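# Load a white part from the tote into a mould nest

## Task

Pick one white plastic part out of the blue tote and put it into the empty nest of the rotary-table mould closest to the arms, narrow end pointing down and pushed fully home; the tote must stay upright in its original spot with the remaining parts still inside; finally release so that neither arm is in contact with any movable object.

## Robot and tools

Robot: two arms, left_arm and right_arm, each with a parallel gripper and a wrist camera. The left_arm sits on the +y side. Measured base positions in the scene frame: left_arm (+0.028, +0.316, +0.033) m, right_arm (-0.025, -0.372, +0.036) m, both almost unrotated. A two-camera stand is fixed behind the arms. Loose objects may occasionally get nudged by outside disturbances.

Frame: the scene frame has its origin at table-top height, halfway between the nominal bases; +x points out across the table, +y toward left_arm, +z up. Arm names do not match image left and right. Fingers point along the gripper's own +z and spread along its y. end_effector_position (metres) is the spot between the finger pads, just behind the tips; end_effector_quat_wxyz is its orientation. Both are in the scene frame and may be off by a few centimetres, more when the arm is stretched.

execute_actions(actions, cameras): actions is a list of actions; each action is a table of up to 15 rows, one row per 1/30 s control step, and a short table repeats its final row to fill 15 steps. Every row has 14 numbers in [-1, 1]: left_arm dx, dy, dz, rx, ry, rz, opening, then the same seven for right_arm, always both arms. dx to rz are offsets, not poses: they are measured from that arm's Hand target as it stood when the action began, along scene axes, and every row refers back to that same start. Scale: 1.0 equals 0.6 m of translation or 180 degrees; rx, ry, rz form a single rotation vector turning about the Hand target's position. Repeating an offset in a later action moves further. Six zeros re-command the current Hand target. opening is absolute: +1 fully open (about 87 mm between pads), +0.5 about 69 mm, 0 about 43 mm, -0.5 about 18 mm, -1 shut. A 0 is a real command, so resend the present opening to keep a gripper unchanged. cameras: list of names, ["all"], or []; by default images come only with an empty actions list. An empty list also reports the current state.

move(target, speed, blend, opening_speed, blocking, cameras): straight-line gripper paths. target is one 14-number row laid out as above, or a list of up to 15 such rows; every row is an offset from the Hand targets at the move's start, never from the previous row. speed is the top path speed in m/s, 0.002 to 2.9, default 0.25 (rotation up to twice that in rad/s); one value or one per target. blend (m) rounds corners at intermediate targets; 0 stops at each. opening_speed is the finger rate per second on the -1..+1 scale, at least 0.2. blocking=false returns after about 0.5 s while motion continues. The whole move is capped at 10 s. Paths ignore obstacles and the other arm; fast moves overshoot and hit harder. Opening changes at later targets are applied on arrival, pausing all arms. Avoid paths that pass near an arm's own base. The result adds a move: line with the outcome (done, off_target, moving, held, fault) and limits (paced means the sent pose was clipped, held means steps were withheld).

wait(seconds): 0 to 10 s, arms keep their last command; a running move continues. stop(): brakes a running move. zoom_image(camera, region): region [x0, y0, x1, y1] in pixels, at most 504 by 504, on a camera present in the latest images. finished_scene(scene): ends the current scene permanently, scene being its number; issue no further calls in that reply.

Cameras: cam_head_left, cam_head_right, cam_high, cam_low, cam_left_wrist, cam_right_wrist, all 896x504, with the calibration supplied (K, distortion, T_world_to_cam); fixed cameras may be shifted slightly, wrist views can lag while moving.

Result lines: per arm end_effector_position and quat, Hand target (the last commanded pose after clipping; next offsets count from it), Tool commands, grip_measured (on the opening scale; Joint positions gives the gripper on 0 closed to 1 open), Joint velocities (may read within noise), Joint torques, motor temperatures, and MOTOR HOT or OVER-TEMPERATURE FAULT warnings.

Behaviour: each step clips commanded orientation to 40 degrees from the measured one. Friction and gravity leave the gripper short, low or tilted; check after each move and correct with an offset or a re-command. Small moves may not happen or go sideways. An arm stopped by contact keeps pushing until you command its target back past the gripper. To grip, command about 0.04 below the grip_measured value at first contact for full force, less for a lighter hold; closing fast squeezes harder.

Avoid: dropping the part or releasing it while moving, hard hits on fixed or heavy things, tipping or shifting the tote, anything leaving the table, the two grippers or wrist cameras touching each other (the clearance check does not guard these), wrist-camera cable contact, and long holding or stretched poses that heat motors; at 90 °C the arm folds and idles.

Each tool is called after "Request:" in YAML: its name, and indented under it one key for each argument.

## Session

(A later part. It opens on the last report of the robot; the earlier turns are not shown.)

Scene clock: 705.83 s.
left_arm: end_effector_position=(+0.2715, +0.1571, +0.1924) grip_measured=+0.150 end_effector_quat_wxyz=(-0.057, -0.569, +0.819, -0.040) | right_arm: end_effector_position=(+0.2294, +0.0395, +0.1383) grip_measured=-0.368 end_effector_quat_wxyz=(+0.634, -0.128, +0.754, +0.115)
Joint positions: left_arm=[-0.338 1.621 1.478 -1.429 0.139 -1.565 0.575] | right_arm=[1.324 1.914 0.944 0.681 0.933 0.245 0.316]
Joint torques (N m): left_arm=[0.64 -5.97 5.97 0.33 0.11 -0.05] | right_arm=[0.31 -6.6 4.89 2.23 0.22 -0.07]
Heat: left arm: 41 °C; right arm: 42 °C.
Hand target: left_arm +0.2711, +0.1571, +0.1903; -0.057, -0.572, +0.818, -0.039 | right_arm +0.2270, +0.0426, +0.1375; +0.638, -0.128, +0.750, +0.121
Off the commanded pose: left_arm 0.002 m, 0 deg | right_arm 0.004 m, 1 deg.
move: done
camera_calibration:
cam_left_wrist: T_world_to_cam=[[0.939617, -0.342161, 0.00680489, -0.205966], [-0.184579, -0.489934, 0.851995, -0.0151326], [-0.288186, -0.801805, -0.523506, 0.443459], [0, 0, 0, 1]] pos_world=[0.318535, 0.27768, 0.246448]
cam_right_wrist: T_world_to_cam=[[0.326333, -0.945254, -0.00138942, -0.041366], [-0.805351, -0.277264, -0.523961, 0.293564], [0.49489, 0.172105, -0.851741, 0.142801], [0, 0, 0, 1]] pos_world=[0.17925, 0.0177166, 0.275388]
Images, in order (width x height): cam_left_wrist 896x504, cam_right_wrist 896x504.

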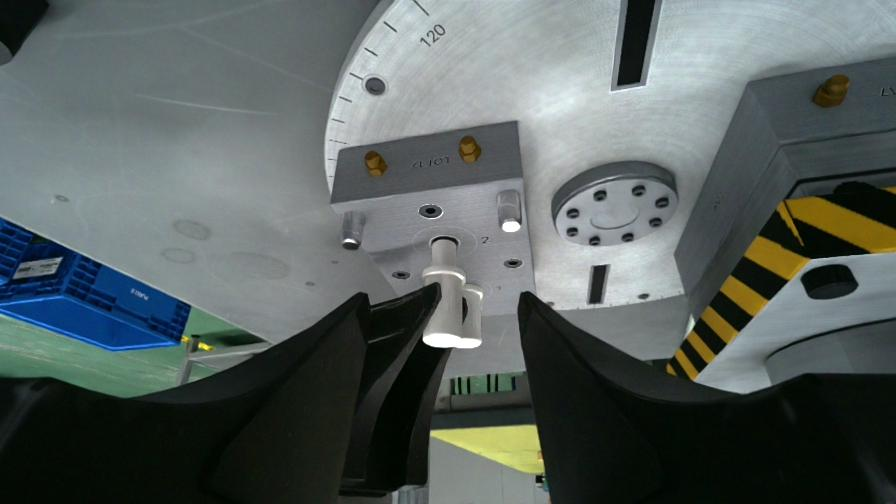

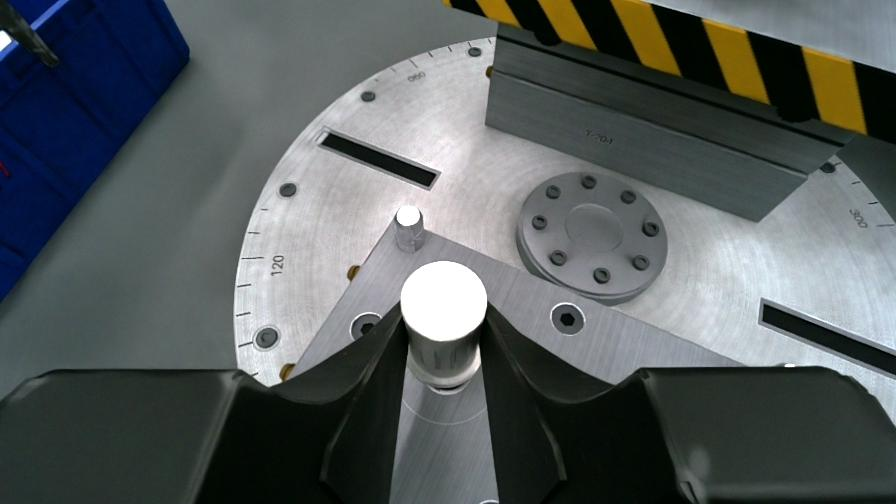

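Request:
move:
  target: [0,0,0,0,0,0,0.15,0,-0.0045,-0.001,-0.001,0.005,-0.0005,-0.42]
  speed: 0.03
  cameras: ["cam_right_wrist","cam_left_wrist"]

Request:
zoom_image:
  camera: "cam_left_wrist"
  region: [410, 215, 500, 375]

Request:
zoom_image:
  camera: "cam_right_wrist"
  region: [400, 350, 490, 420]

Scene clock: 759.73 s.
left_arm: end_effector_position=(+0.2715, +0.1571, +0.1924) grip_measured=+0.150 end_effector_quat_wxyz=(-0.057, -0.569, +0.819, -0.040) | right_arm: end_effector_position=(+0.2294, +0.0396, +0.1384) grip_measured=-0.368 end_effector_quat_wxyz=(+0.634, -0.127, +0.754, +0.115)
Joint positions: left_arm=[-0.338 1.621 1.478 -1.429 0.139 -1.565 0.575] | right_arm=[1.324 1.914 0.944 0.681 0.933 0.247 0.316]
Joint torques (N m): left_arm=[0.62 -5.97 5.97 0.34 0.11 -0.06] | right_arm=[0.03 -7.8 4.64 1.79 0.13 0.15]
Heat: left arm: 41 °C; right arm: 42 °C.
Hand target: left_arm +0.2711, +0.1571, +0.1903; -0.057, -0.572, +0.818, -0.039 | right_arm +0.2270, +0.0399, +0.1369; +0.632, -0.127, +0.755, +0.120
Off the commanded pose: left_arm 0.002 m, 0 deg | right_arm 0.003 m, 1 deg.
move: done
camera_calibration:
cam_left_wrist: T_world_to_cam=[[0.939617, -0.342161, 0.00680489, -0.205966], [-0.184579, -0.489934, 0.851995, -0.0151326], [-0.288186, -0.801805, -0.523506, 0.443459], [0, 0, 0, 1]] pos_world=[0.318535, 0.27768, 0.246448]
cam_right_wrist: T_world_to_cam=[[0.326132, -0.94532, -0.00280903, -0.0410669], [-0.805559, -0.276357, -0.52412, 0.29368], [0.494685, 0.173195, -0.85164, 0.142757], [0, 0, 0, 1]] pos_world=[0.17935, 0.0176144, 0.275386]
Images, in order (width x height): cam_left_wrist 896x504, cam_right_wrist 896x504.

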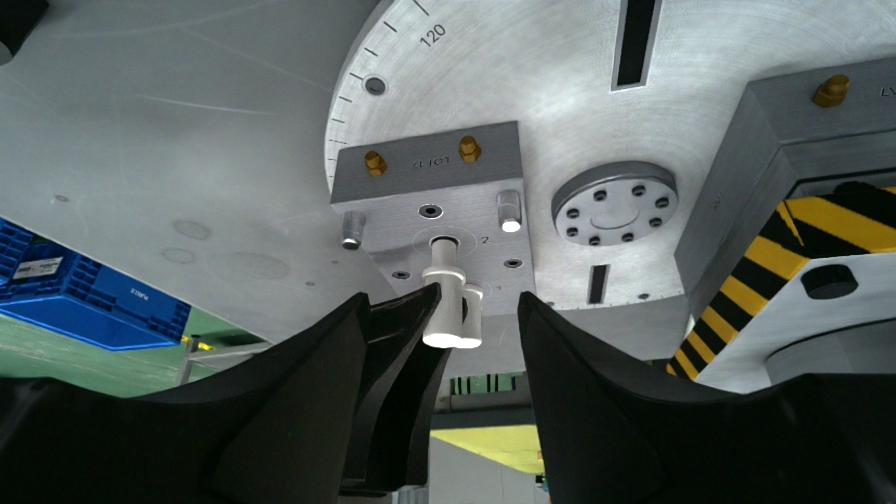

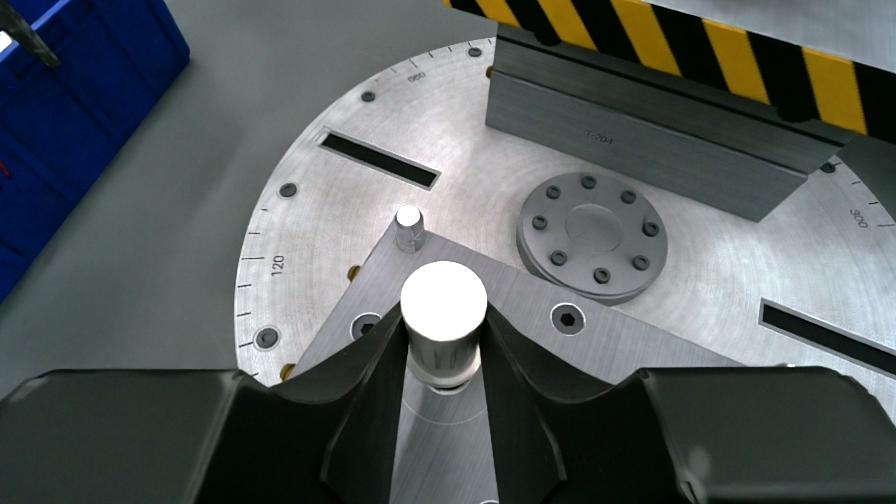

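Scaled by 3.150 from the camera's 896x504 image, which has a finer 1280x720 frame.

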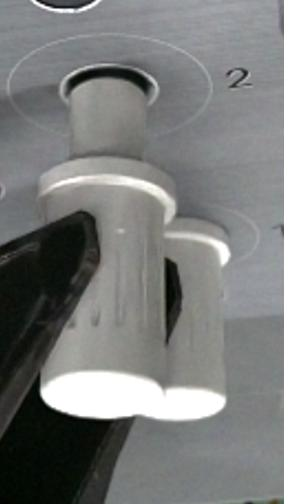

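Scaled by 5.600 from the camera's 896x504 image, which has a finer 1280x720 frame.

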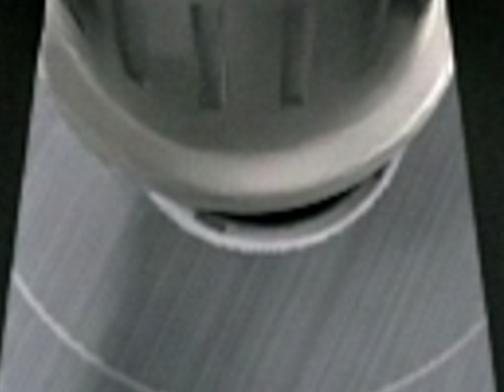

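Request:
move:
  target: [0,0,0,0,0,0,0.15,0,-0.0025,-0.002,0.003,0.0015,-0.0005,-0.42]
  speed: 0.03
  cameras: ["cam_right_wrist","cam_left_wrist"]

Request:
zoom_image:
  camera: "cam_left_wrist"
  region: [410, 215, 500, 375]

Request:
zoom_image:
  camera: "cam_right_wrist"
  region: [400, 350, 490, 420]

Scene clock: 769.57 s.
left_arm: end_effector_position=(+0.2715, +0.1571, +0.1924) grip_measured=+0.150 end_effector_quat_wxyz=(-0.057, -0.569, +0.819, -0.040) | right_arm: end_effector_position=(+0.2286, +0.0375, +0.1349) grip_measured=-0.368 end_effector_quat_wxyz=(+0.632, -0.126, +0.756, +0.115)
Joint positions: left_arm=[-0.338 1.621 1.478 -1.429 0.139 -1.565 0.575] | right_arm=[1.324 1.914 0.934 0.681 0.933 0.257 0.316]
Joint torques (N m): left_arm=[0.62 -5.98 5.94 0.33 0.11 -0.06] | right_arm=[-0.21 -7.87 4.67 1.88 0.14 0.12]
Heat: left arm: 41 °C; right arm: 43 °C.
Hand target: left_arm +0.2711, +0.1571, +0.1903; -0.057, -0.572, +0.818, -0.039 | right_arm +0.2271, +0.0384, +0.1358; +0.631, -0.123, +0.756, +0.123
Off the commanded pose: left_arm 0.002 m, 0 deg | right_arm 0.002 m, 1 deg.
move: done
camera_calibration:
cam_left_wrist: T_world_to_cam=[[0.939617, -0.342161, 0.00680489, -0.205966], [-0.184579, -0.489934, 0.851995, -0.0151326], [-0.288186, -0.801805, -0.523506, 0.443459], [0, 0, 0, 1]] pos_world=[0.318535, 0.27768, 0.246448]
cam_right_wrist: T_world_to_cam=[[0.324344, -0.945925, -0.0051642, -0.0420616], [-0.809304, -0.274664, -0.519217, 0.290653], [0.489722, 0.172584, -0.854627, 0.142149], [0, 0, 0, 1]] pos_world=[0.179256, 0.0155122, 0.272179]
Images, in order (width x height): cam_left_wrist 896x504, cam_right_wrist 896x504.

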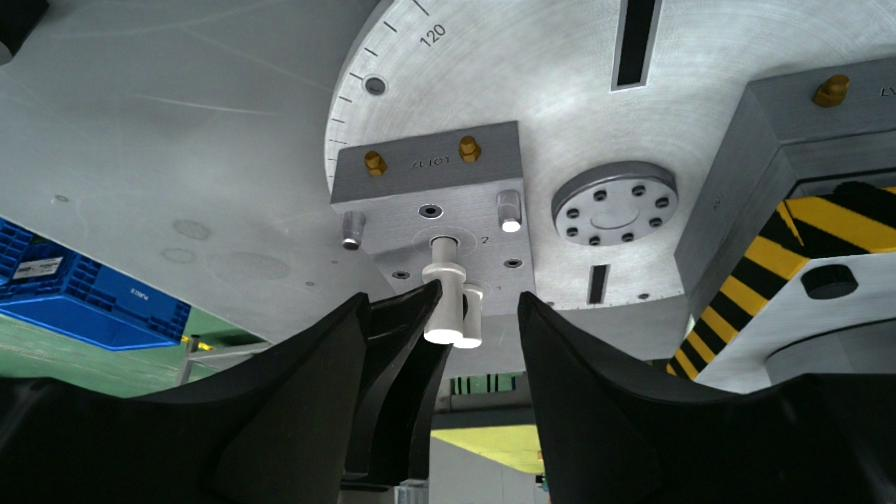

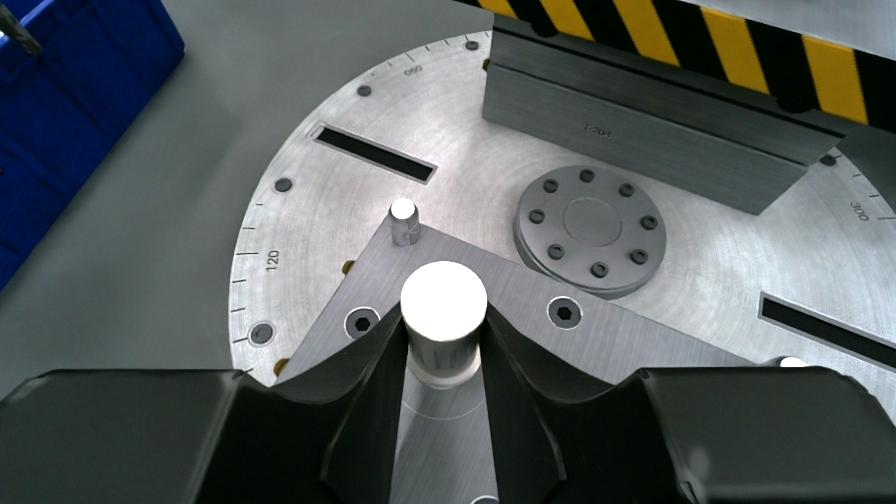

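Scaled by 3.150 from the camera's 896x504 image, which has a finer 1280x720 frame.

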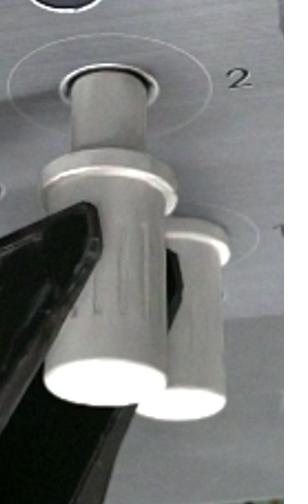

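Scaled by 5.600 from the camera's 896x504 image, which has a finer 1280x720 frame.

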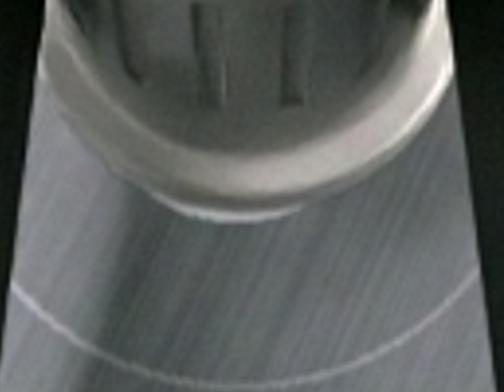

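Request:
move:
  target: [0,0,0,0,0,0,0.15,0.0005,0.003,0,0,0,0,-0.42]
  speed: 0.03
  cameras: ["cam_right_wrist","cam_left_wrist"]

Request:
zoom_image:
  camera: "cam_left_wrist"
  region: [410, 215, 480, 300]

Request:
zoom_image:
  camera: "cam_right_wrist"
  region: [400, 350, 490, 420]

Scene clock: 782.97 s.
left_arm: end_effector_position=(+0.2715, +0.1571, +0.1924) grip_measured=+0.150 end_effector_quat_wxyz=(-0.057, -0.569, +0.819, -0.040) | right_arm: end_effector_position=(+0.2286, +0.0375, +0.1349) grip_measured=-0.368 end_effector_quat_wxyz=(+0.632, -0.126, +0.756, +0.115)
Joint positions: left_arm=[-0.338 1.621 1.478 -1.429 0.139 -1.565 0.575] | right_arm=[1.324 1.914 0.934 0.681 0.933 0.258 0.316]
Joint torques (N m): left_arm=[0.66 -6 5.96 0.34 0.11 -0.06] | right_arm=[-0.23 -7.42 5.37 1.84 0.13 0.15]
Heat: left arm: 41 °C; right arm: 43 °C.
Hand target: left_arm +0.2711, +0.1571, +0.1903; -0.057, -0.572, +0.818, -0.039 | right_arm +0.2274, +0.0402, +0.1358; +0.631, -0.123, +0.756, +0.123
Off the commanded pose: left_arm 0.002 m, 0 deg | right_arm 0.003 m, 1 deg.
move: done
camera_calibration:
cam_left_wrist: T_world_to_cam=[[0.939617, -0.342161, 0.00680489, -0.205966], [-0.184579, -0.489934, 0.851995, -0.0151326], [-0.288186, -0.801805, -0.523506, 0.443459], [0, 0, 0, 1]] pos_world=[0.318535, 0.27768, 0.246448]
cam_right_wrist: T_world_to_cam=[[0.324243, -0.945956, -0.00585332, -0.0418565], [-0.809463, -0.274245, -0.519191, 0.290667], [0.489526, 0.173082, -0.854638, 0.142178], [0, 0, 0, 1]] pos_world=[0.179256, 0.0155112, 0.272178]
Images, in order (width x height): cam_left_wrist 896x504, cam_right_wrist 896x504.

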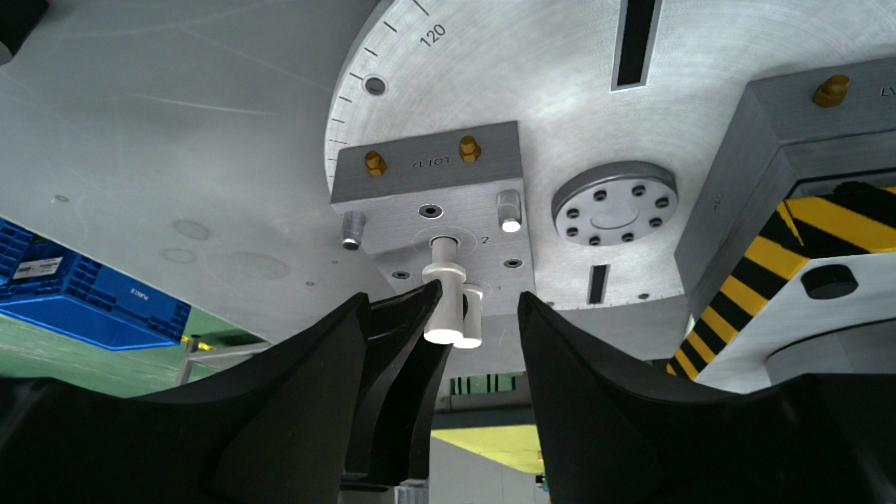

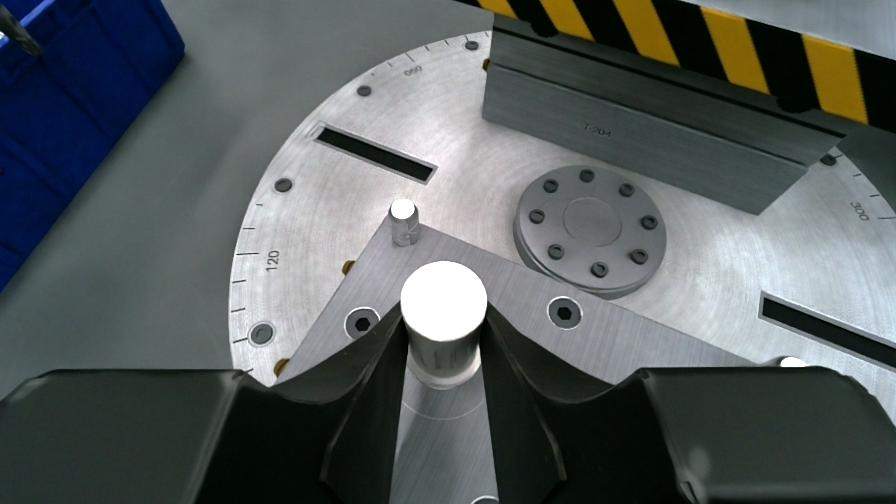

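Scaled by 5.929 from the camera's 896x504 image, which has a finer 1280x720 frame.

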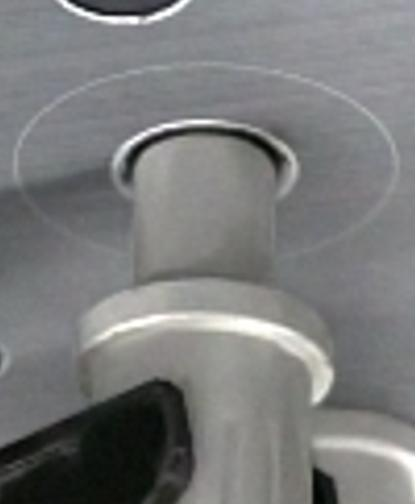

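Scaled by 5.600 from the camera's 896x504 image, which has a finer 1280x720 frame.

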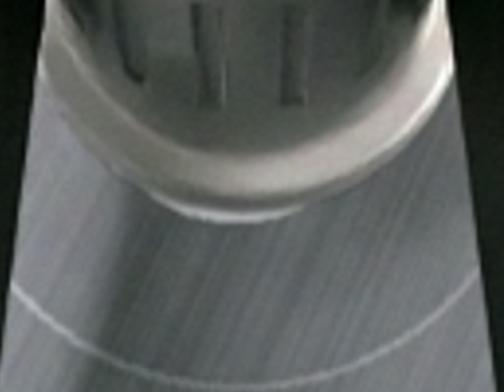

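Request:
move:
  target: [0,0,0,0,0,0,0.15,0.0005,0.003,0.005,0,0,0,-0.42]
  speed: 0.03
  cameras: ["cam_right_wrist","cam_left_wrist"]

Request:
zoom_image:
  camera: "cam_left_wrist"
  region: [410, 215, 480, 300]

Request:
zoom_image:
  camera: "cam_right_wrist"
  region: [400, 350, 490, 420]

Scene clock: 801.70 s.
left_arm: end_effector_position=(+0.2715, +0.1571, +0.1924) grip_measured=+0.150 end_effector_quat_wxyz=(-0.057, -0.569, +0.819, -0.040) | right_arm: end_effector_position=(+0.2285, +0.0374, +0.1347) grip_measured=-0.368 end_effector_quat_wxyz=(+0.632, -0.126, +0.756, +0.115)
Joint positions: left_arm=[-0.338 1.621 1.478 -1.429 0.139 -1.565 0.575] | right_arm=[1.324 1.914 0.934 0.68 0.933 0.259 0.316]
Joint torques (N m): left_arm=[0.64 -5.97 5.97 0.34 0.12 -0.06] | right_arm=[-0.13 -7.61 6.57 1.72 0.11 0.11]
Heat: left arm: 41 °C; right arm: 44 °C.
Hand target: left_arm +0.2711, +0.1571, +0.1903; -0.057, -0.572, +0.818, -0.039 | right_arm +0.2277, +0.0420, +0.1388; +0.631, -0.123, +0.756, +0.123
Off the commanded pose: left_arm 0.002 m, 0 deg | right_arm 0.006 m, 1 deg.
move: done
camera_calibration:
cam_left_wrist: T_world_to_cam=[[0.939617, -0.342161, 0.00680489, -0.205966], [-0.184579, -0.489934, 0.851995, -0.0151326], [-0.288186, -0.801805, -0.523506, 0.443459], [0, 0, 0, 1]] pos_world=[0.318535, 0.27768, 0.246448]
cam_right_wrist: T_world_to_cam=[[0.324117, -0.946, -0.00564044, -0.0419238], [-0.809778, -0.274352, -0.518643, 0.290606], [0.489089, 0.172668, -0.854972, 0.142219], [0, 0, 0, 1]] pos_world=[0.179357, 0.0155116, 0.272078]
Images, in order (width x height): cam_left_wrist 896x504, cam_right_wrist 896x504.

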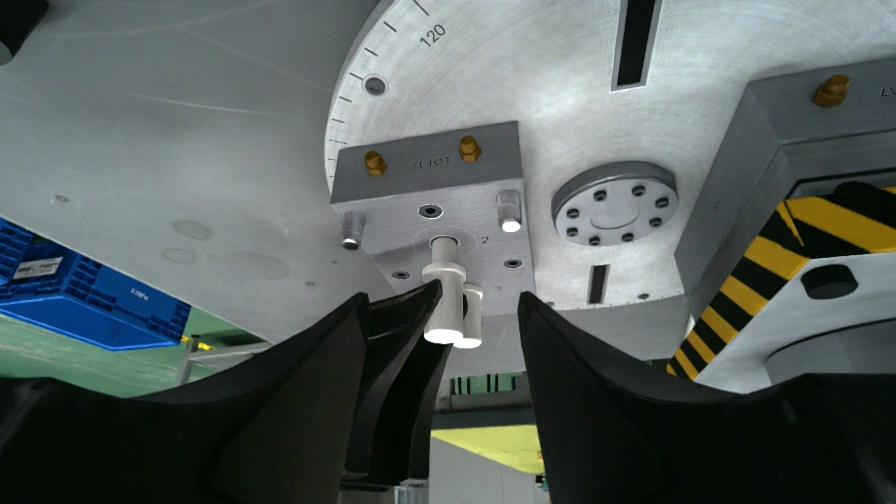

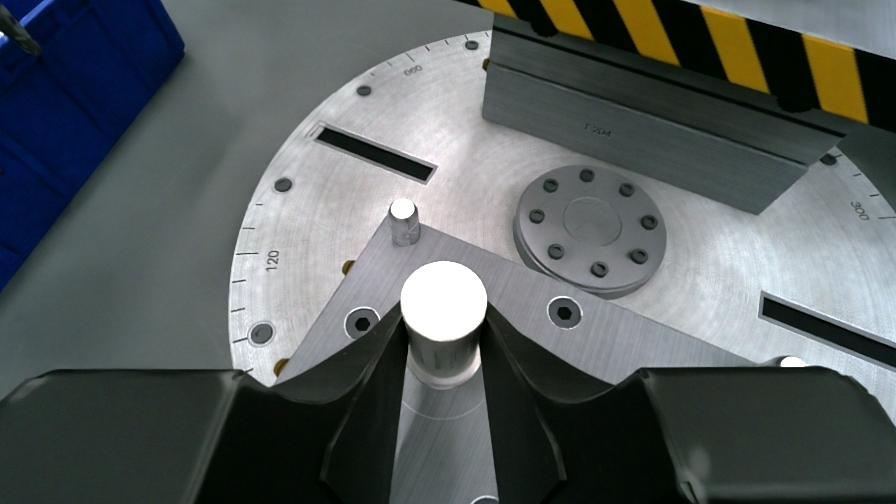

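Scaled by 5.929 from the camera's 896x504 image, which has a finer 1280x720 frame.

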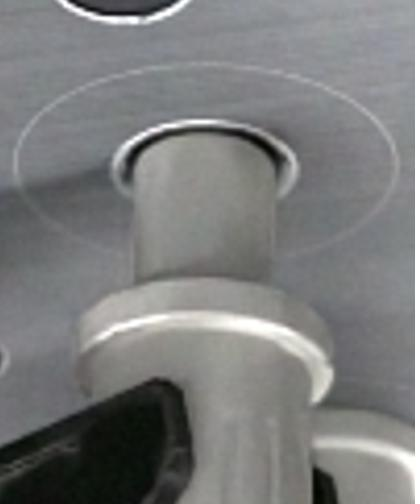

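Scaled by 5.600 from the camera's 896x504 image, which has a finer 1280x720 frame.

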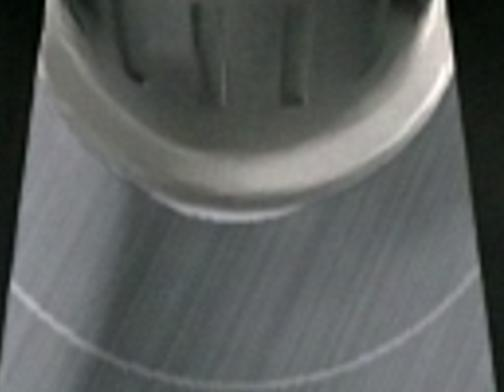

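Request:
move:
  target: [0,0,0,0,0,0,0.15,0,0.002,-0.0083,0,0,0,-0.42]
  speed: 0.03
  cameras: ["cam_right_wrist","cam_left_wrist"]

Request:
zoom_image:
  camera: "cam_left_wrist"
  region: [410, 215, 480, 300]

Request:
zoom_image:
  camera: "cam_right_wrist"
  region: [400, 350, 490, 420]

Scene clock: 812.87 s.
left_arm: end_effector_position=(+0.2715, +0.1571, +0.1924) grip_measured=+0.150 end_effector_quat_wxyz=(-0.057, -0.569, +0.819, -0.040) | right_arm: end_effector_position=(+0.2285, +0.0374, +0.1347) grip_measured=-0.368 end_effector_quat_wxyz=(+0.632, -0.126, +0.756, +0.115)
Joint positions: left_arm=[-0.338 1.621 1.478 -1.429 0.139 -1.565 0.575] | right_arm=[1.324 1.914 0.934 0.68 0.933 0.259 0.316]
Joint torques (N m): left_arm=[0.62 -6 5.94 0.34 0.1 -0.06] | right_arm=[-0.09 -6.24 6.45 1.88 0.14 0.12]
Heat: left arm: 41 °C; right arm: 44 °C.
Hand target: left_arm +0.2711, +0.1571, +0.1903; -0.057, -0.572, +0.818, -0.039 | right_arm +0.2277, +0.0432, +0.1338; +0.631, -0.123, +0.756, +0.123
Off the commanded pose: left_arm 0.002 m, 0 deg | right_arm 0.006 m, 1 deg.
move: done
camera_calibration:
cam_left_wrist: T_world_to_cam=[[0.939617, -0.342161, 0.00680489, -0.205966], [-0.184579, -0.489934, 0.851995, -0.0151326], [-0.288186, -0.801805, -0.523506, 0.443459], [0, 0, 0, 1]] pos_world=[0.318535, 0.27768, 0.246448]
cam_right_wrist: T_world_to_cam=[[0.324012, -0.946033, -0.00607505, -0.0418816], [-0.809857, -0.274041, -0.518685, 0.290599], [0.489028, 0.17298, -0.854944, 0.142235], [0, 0, 0, 1]] pos_world=[0.179357, 0.0154109, 0.272077]
Images, in order (width x height): cam_left_wrist 896x504, cam_right_wrist 896x504.

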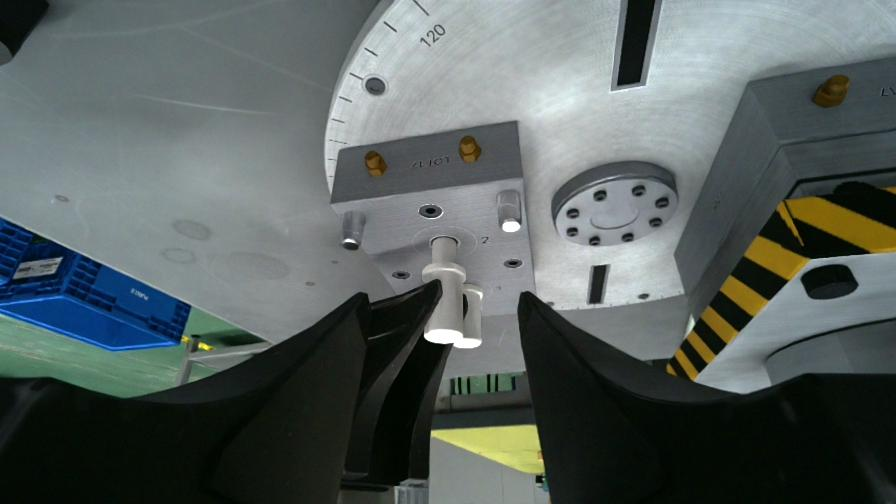

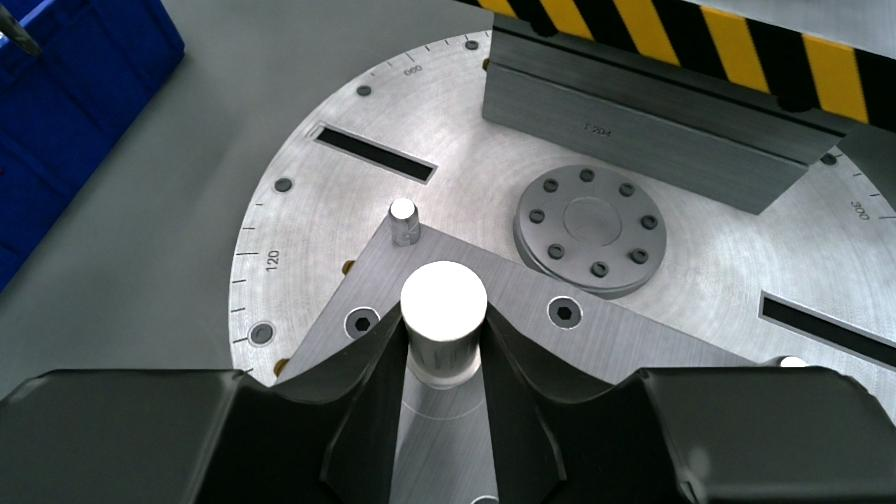

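Scaled by 5.929 from the camera's 896x504 image, which has a finer 1280x720 frame.

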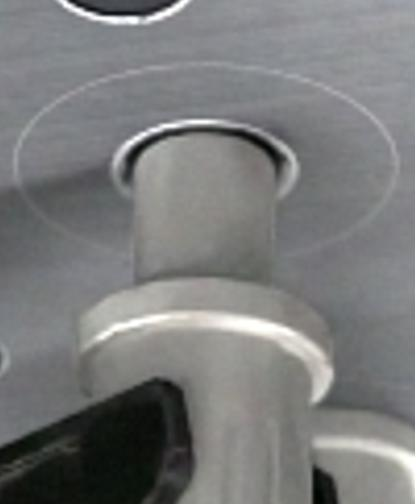

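Scaled by 5.600 from the camera's 896x504 image, which has a finer 1280x720 frame.

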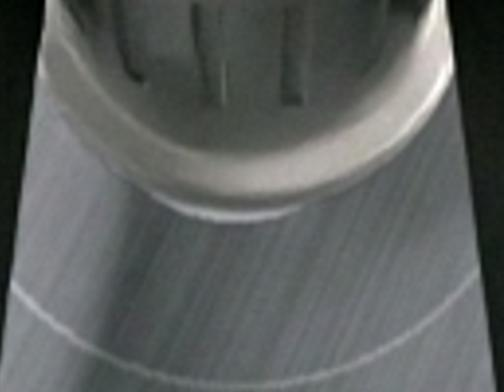

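Request:
move:
  target: [0,0,0,0,0,0,0.15,0,0,-0.005,0,0,0,-0.42]
  speed: 0.03
  cameras: ["cam_right_wrist","cam_left_wrist"]

Request:
zoom_image:
  camera: "cam_left_wrist"
  region: [410, 215, 480, 300]

Request:
zoom_image:
  camera: "cam_right_wrist"
  region: [400, 350, 490, 420]

Scene clock: 819.57 s.
left_arm: end_effector_position=(+0.2715, +0.1571, +0.1924) grip_measured=+0.150 end_effector_quat_wxyz=(-0.057, -0.569, +0.819, -0.040) | right_arm: end_effector_position=(+0.2283, +0.0379, +0.1311) grip_measured=-0.368 end_effector_quat_wxyz=(+0.630, -0.127, +0.758, +0.115)
Joint positions: left_arm=[-0.338 1.621 1.478 -1.429 0.139 -1.565 0.575] | right_arm=[1.324 1.923 0.934 0.681 0.931 0.263 0.316]
Joint torques (N m): left_arm=[0.66 -6.01 5.94 0.34 0.12 -0.06] | right_arm=[-0.03 -6.38 6.09 2 0.16 0.09]
Heat: left arm: 41 °C; right arm: 44 °C.
Hand target: left_arm +0.2711, +0.1571, +0.1903; -0.057, -0.572, +0.818, -0.039 | right_arm +0.2277, +0.0432, +0.1309; +0.631, -0.123, +0.756, +0.123
Off the commanded pose: left_arm 0.002 m, 0 deg | right_arm 0.005 m, 1 deg.
move: done
camera_calibration:
cam_left_wrist: T_world_to_cam=[[0.939617, -0.342161, 0.00680489, -0.205966], [-0.184579, -0.489934, 0.851995, -0.0151326], [-0.288186, -0.801805, -0.523506, 0.443459], [0, 0, 0, 1]] pos_world=[0.318535, 0.27768, 0.246448]
cam_right_wrist: T_world_to_cam=[[0.325407, -0.945565, -0.00423803, -0.0418966], [-0.811465, -0.276951, -0.514609, 0.288575], [0.485422, 0.170896, -0.857415, 0.140368], [0, 0, 0, 1]] pos_world=[0.179664, 0.0163169, 0.268679]
Images, in order (width x height): cam_left_wrist 896x504, cam_right_wrist 896x504.

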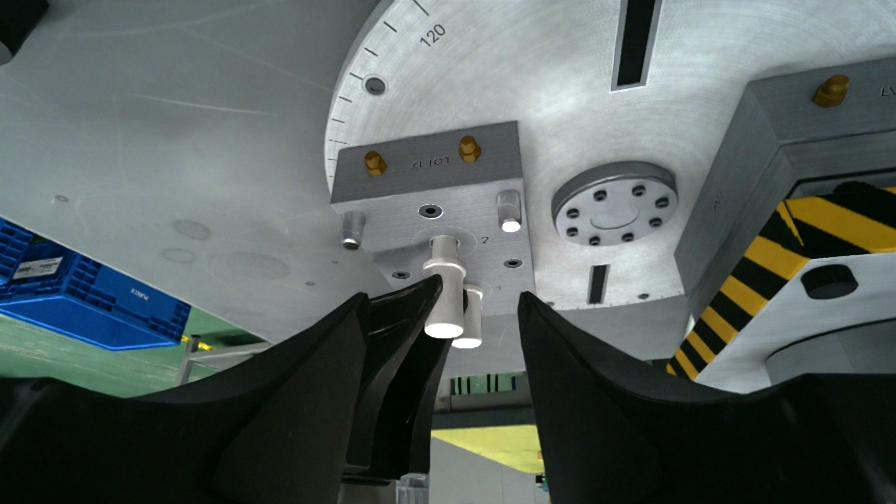

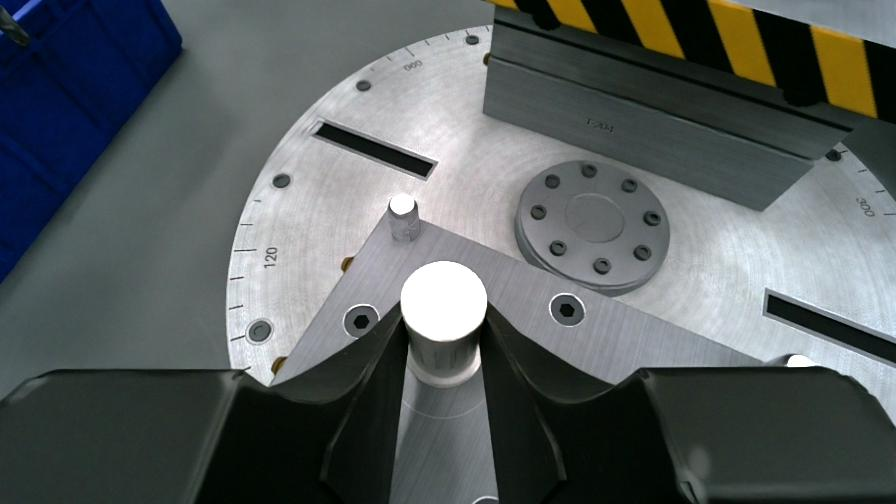

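Scaled by 5.929 from the camera's 896x504 image, which has a finer 1280x720 frame.

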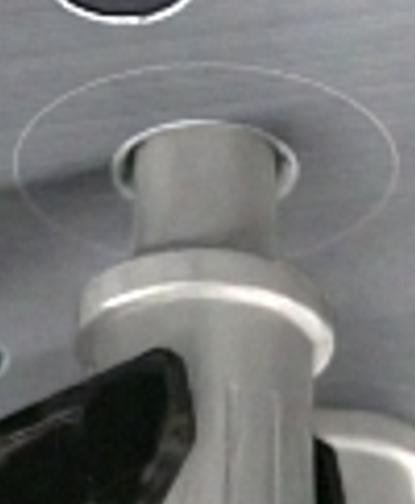

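Scaled by 5.600 from the camera's 896x504 image, which has a finer 1280x720 frame.

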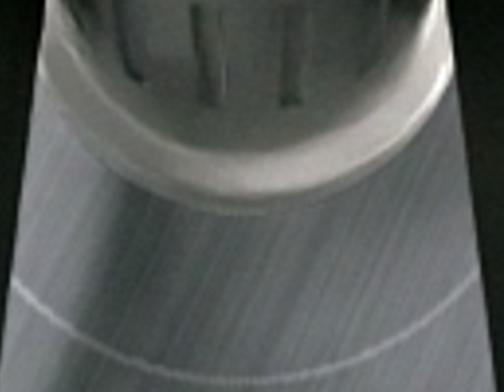

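Request:
move:
  target: [0,0,0,0,0,0,0.15,0,0,-0.005,0,0,0,-0.42]
  speed: 0.03
  cameras: ["cam_right_wrist","cam_left_wrist"]

Request:
zoom_image:
  camera: "cam_left_wrist"
  region: [410, 215, 500, 375]

Request:
zoom_image:
  camera: "cam_right_wrist"
  region: [400, 350, 490, 420]

Scene clock: 837.03 s.
left_arm: end_effector_position=(+0.2715, +0.1571, +0.1924) grip_measured=+0.150 end_effector_quat_wxyz=(-0.057, -0.569, +0.819, -0.040) | right_arm: end_effector_position=(+0.2283, +0.0382, +0.1281) grip_measured=-0.368 end_effector_quat_wxyz=(+0.629, -0.128, +0.758, +0.114)
Joint positions: left_arm=[-0.338 1.621 1.478 -1.429 0.139 -1.565 0.575] | right_arm=[1.324 1.931 0.934 0.686 0.931 0.263 0.316]
Joint torques (N m): left_arm=[0.65 -6.01 5.98 0.34 0.11 -0.06] | right_arm=[0.01 -6.41 5.74 2.09 0.16 0.07]
Heat: left arm: 41 °C; right arm: 44 °C.
Hand target: left_arm +0.2711, +0.1571, +0.1903; -0.057, -0.572, +0.818, -0.039 | right_arm +0.2277, +0.0432, +0.1277; +0.630, -0.123, +0.756, +0.123
Off the commanded pose: left_arm 0.002 m, 0 deg | right_arm 0.005 m, 1 deg.
move: done
camera_calibration:
cam_left_wrist: T_world_to_cam=[[0.939617, -0.342161, 0.00680489, -0.205966], [-0.184579, -0.489934, 0.851995, -0.0151326], [-0.288186, -0.801805, -0.523506, 0.443459], [0, 0, 0, 1]] pos_world=[0.318535, 0.27768, 0.246448]
cam_right_wrist: T_world_to_cam=[[0.325707, -0.94547, -0.00125003, -0.0421576], [-0.812112, -0.279089, -0.512429, 0.287018], [0.484138, 0.167917, -0.858729, 0.138297], [0, 0, 0, 1]] pos_world=[0.179867, 0.0170223, 0.265783]
Images, in order (width x height): cam_left_wrist 896x504, cam_right_wrist 896x504.

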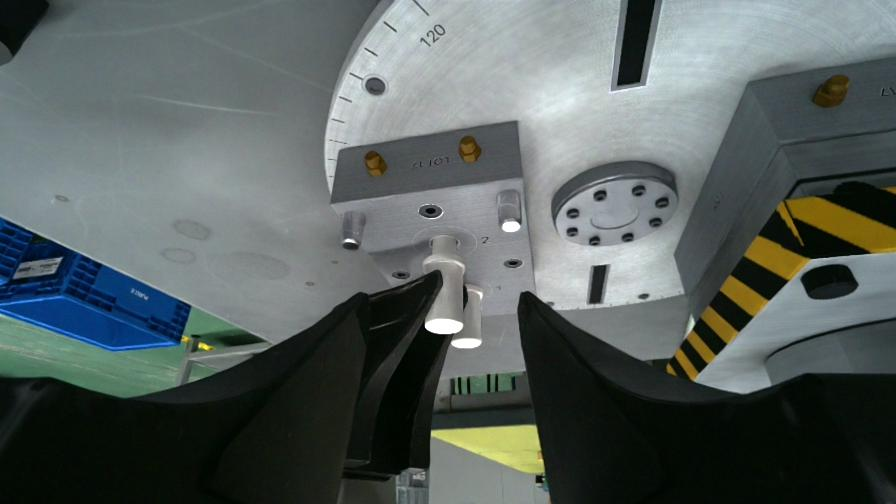

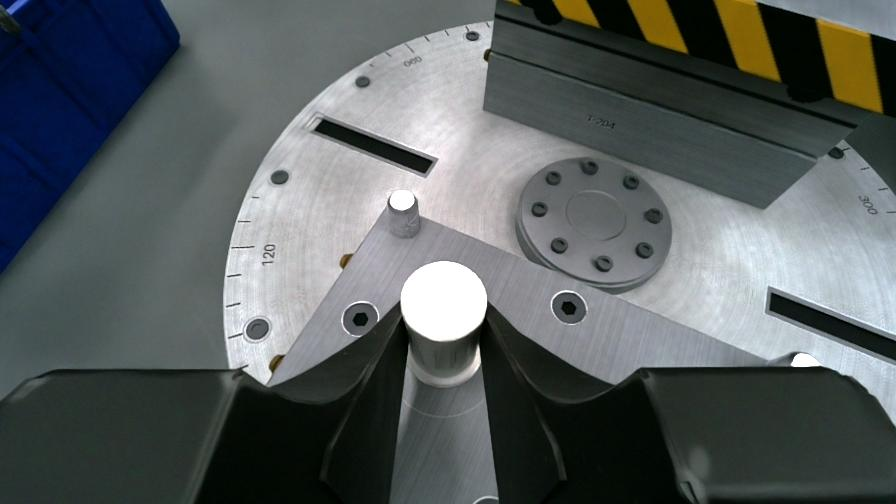

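Scaled by 3.150 from the camera's 896x504 image, which has a finer 1280x720 frame.

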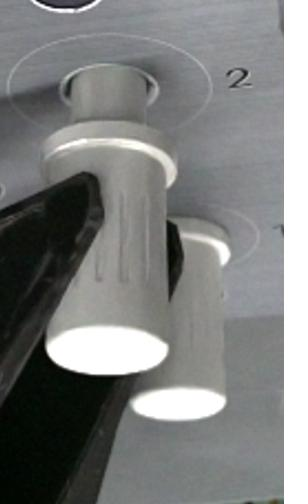

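Scaled by 5.600 from the camera's 896x504 image, which has a finer 1280x720 frame.

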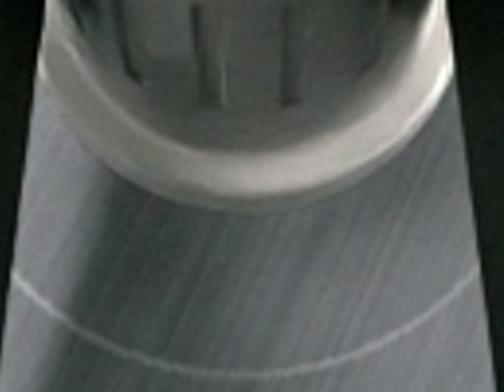

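Request:
move:
  target: [0,0,0,0,0,0,0.15,0,0,-0.0067,0,0,0,-0.42]
  speed: 0.03
  cameras: ["cam_right_wrist","cam_left_wrist"]

Request:
zoom_image:
  camera: "cam_left_wrist"
  region: [410, 215, 500, 375]

Request:
zoom_image:
  camera: "cam_right_wrist"
  region: [400, 350, 490, 420]

Scene clock: 845.40 s.
left_arm: end_effector_position=(+0.2715, +0.1571, +0.1924) grip_measured=+0.150 end_effector_quat_wxyz=(-0.057, -0.569, +0.819, -0.040) | right_arm: end_effector_position=(+0.2284, +0.0386, +0.1241) grip_measured=-0.368 end_effector_quat_wxyz=(+0.628, -0.130, +0.759, +0.112)
Joint positions: left_arm=[-0.338 1.621 1.478 -1.429 0.139 -1.565 0.575] | right_arm=[1.324 1.943 0.934 0.693 0.931 0.263 0.316]
Joint torques (N m): left_arm=[0.62 -5.98 5.96 0.34 0.11 -0.06] | right_arm=[0.03 -6.5 5.22 2.16 0.19 0.1]
Heat: left arm: 41 °C; right arm: 44 °C.
Hand target: left_arm +0.2711, +0.1571, +0.1903; -0.057, -0.572, +0.818, -0.039 | right_arm +0.2277, +0.0432, +0.1237; +0.631, -0.123, +0.756, +0.123
Off the commanded pose: left_arm 0.002 m, 0 deg | right_arm 0.005 m, 2 deg.
move: done
camera_calibration:
cam_left_wrist: T_world_to_cam=[[0.939617, -0.342161, 0.00680489, -0.205966], [-0.184579, -0.489934, 0.851995, -0.0151326], [-0.288186, -0.801805, -0.523506, 0.443459], [0, 0, 0, 1]] pos_world=[0.318535, 0.27768, 0.246448]
cam_right_wrist: T_world_to_cam=[[0.325756, -0.945451, 0.0022734, -0.042242], [-0.812629, -0.28122, -0.51044, 0.285209], [0.483236, 0.164432, -0.85991, 0.135258], [0, 0, 0, 1]] pos_world=[0.180168, 0.018028, 0.261989]
Images, in order (width x height): cam_left_wrist 896x504, cam_right_wrist 896x504.

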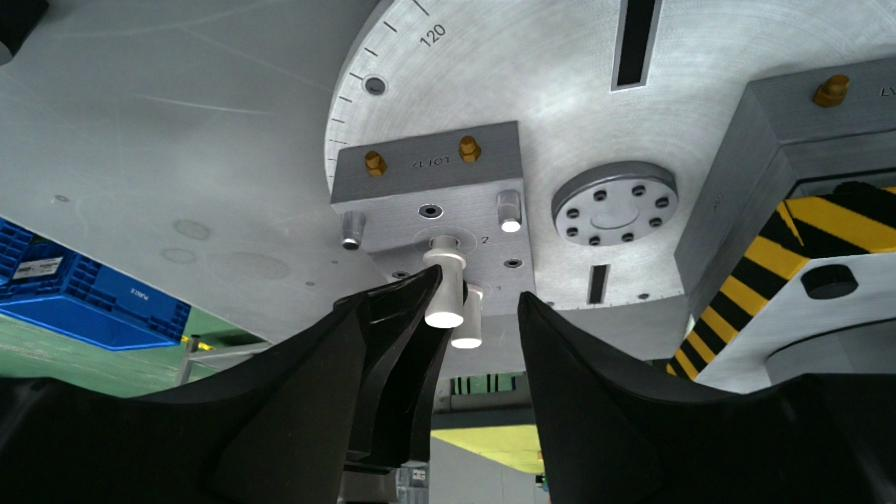

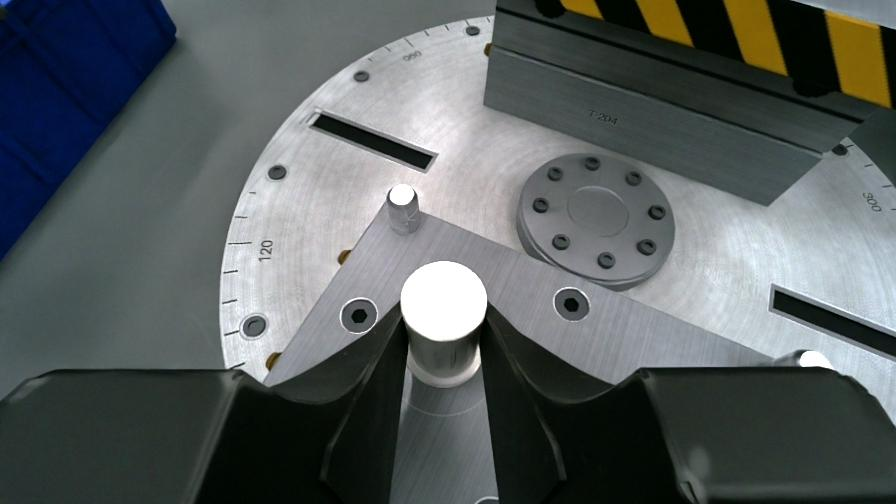

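Scaled by 3.150 from the camera's 896x504 image, which has a finer 1280x720 frame.

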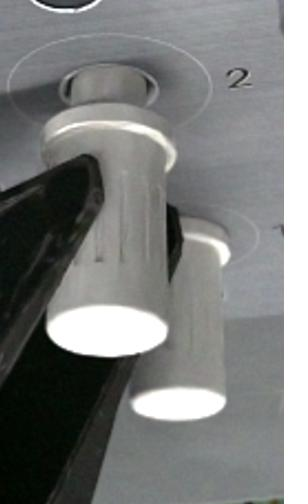

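Scaled by 5.600 from the camera's 896x504 image, which has a finer 1280x720 frame.

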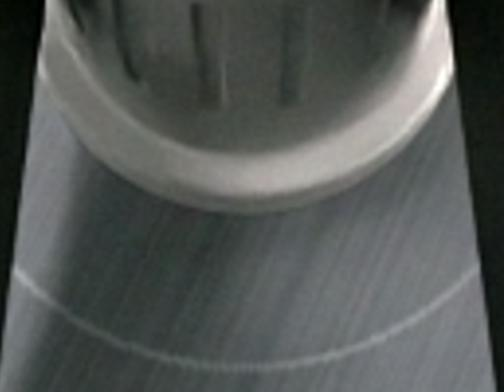

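Request:
move:
  target: [0,0,0,0,0,0,0.15,0,0,-0.0067,0,0,0,-0.42]
  speed: 0.03
  cameras: ["cam_right_wrist","cam_left_wrist"]

Request:
zoom_image:
  camera: "cam_left_wrist"
  region: [410, 215, 500, 375]

Scene clock: 855.73 s.
left_arm: end_effector_position=(+0.2715, +0.1571, +0.1924) grip_measured=+0.150 end_effector_quat_wxyz=(-0.057, -0.569, +0.819, -0.040) | right_arm: end_effector_position=(+0.2286, +0.0393, +0.1206) grip_measured=-0.368 end_effector_quat_wxyz=(+0.628, -0.130, +0.759, +0.112)
Joint positions: left_arm=[-0.338 1.621 1.478 -1.429 0.139 -1.565 0.575] | right_arm=[1.324 1.955 0.934 0.704 0.931 0.263 0.316]
Joint torques (N m): left_arm=[0.62 -5.98 5.94 0.33 0.11 -0.06] | right_arm=[-0.1 -6.6 5.03 2.21 0.17 0.12]
Heat: left arm: 41 °C; right arm: 44 °C.
Hand target: left_arm +0.2711, +0.1571, +0.1903; -0.057, -0.572, +0.818, -0.039 | right_arm +0.2277, +0.0432, +0.1198; +0.631, -0.123, +0.756, +0.123
Off the commanded pose: left_arm 0.002 m, 0 deg | right_arm 0.004 m, 2 deg.
move: done
camera_calibration:
cam_left_wrist: T_world_to_cam=[[0.939617, -0.342161, 0.00680489, -0.205966], [-0.184579, -0.489934, 0.851995, -0.0151326], [-0.288186, -0.801805, -0.523506, 0.443459], [0, 0, 0, 1]] pos_world=[0.318535, 0.27768, 0.246448]
cam_right_wrist: T_world_to_cam=[[0.325687, -0.945472, 0.0032109, -0.0416765], [-0.81282, -0.281724, -0.509858, 0.283733], [0.482961, 0.163444, -0.860253, 0.132162], [0, 0, 0, 1]] pos_world=[0.180369, 0.0189294, 0.25849]
Images, in order (width x height): cam_left_wrist 896x504, cam_right_wrist 896x504.

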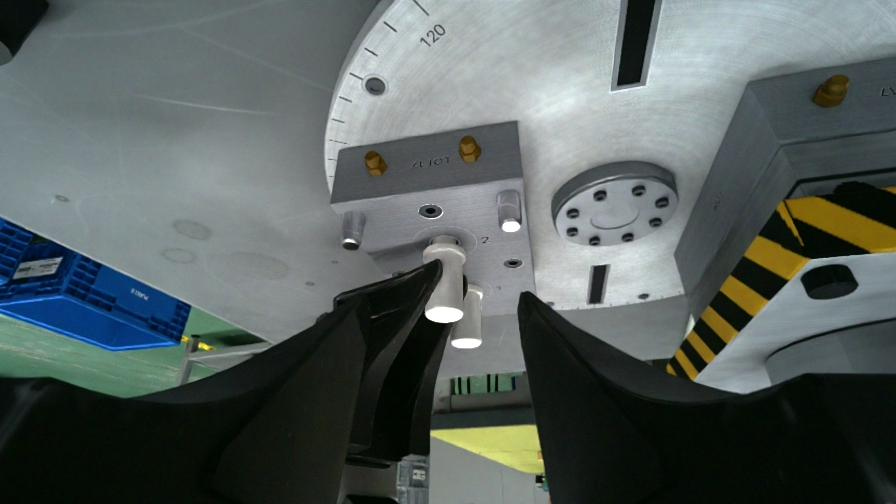

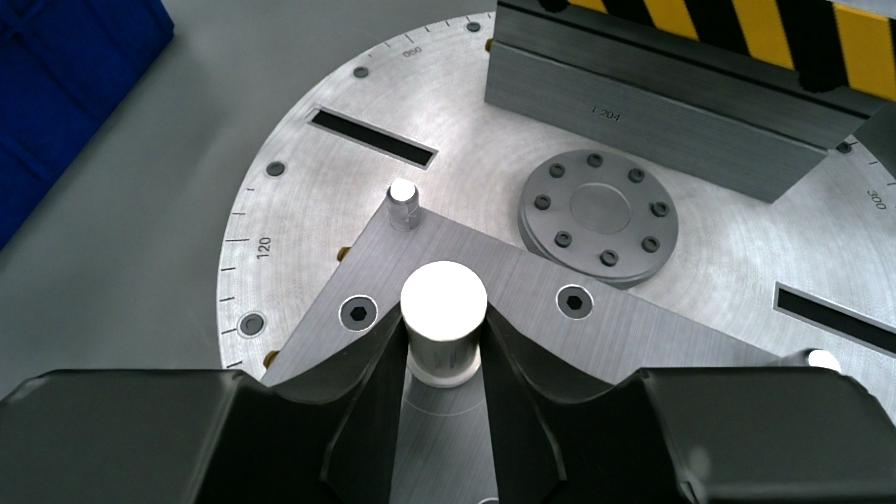

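Scaled by 3.150 from the camera's 896x504 image, which has a finer 1280x720 frame.

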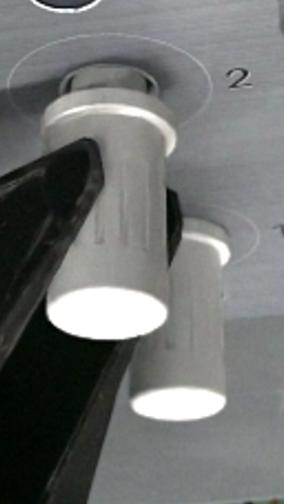

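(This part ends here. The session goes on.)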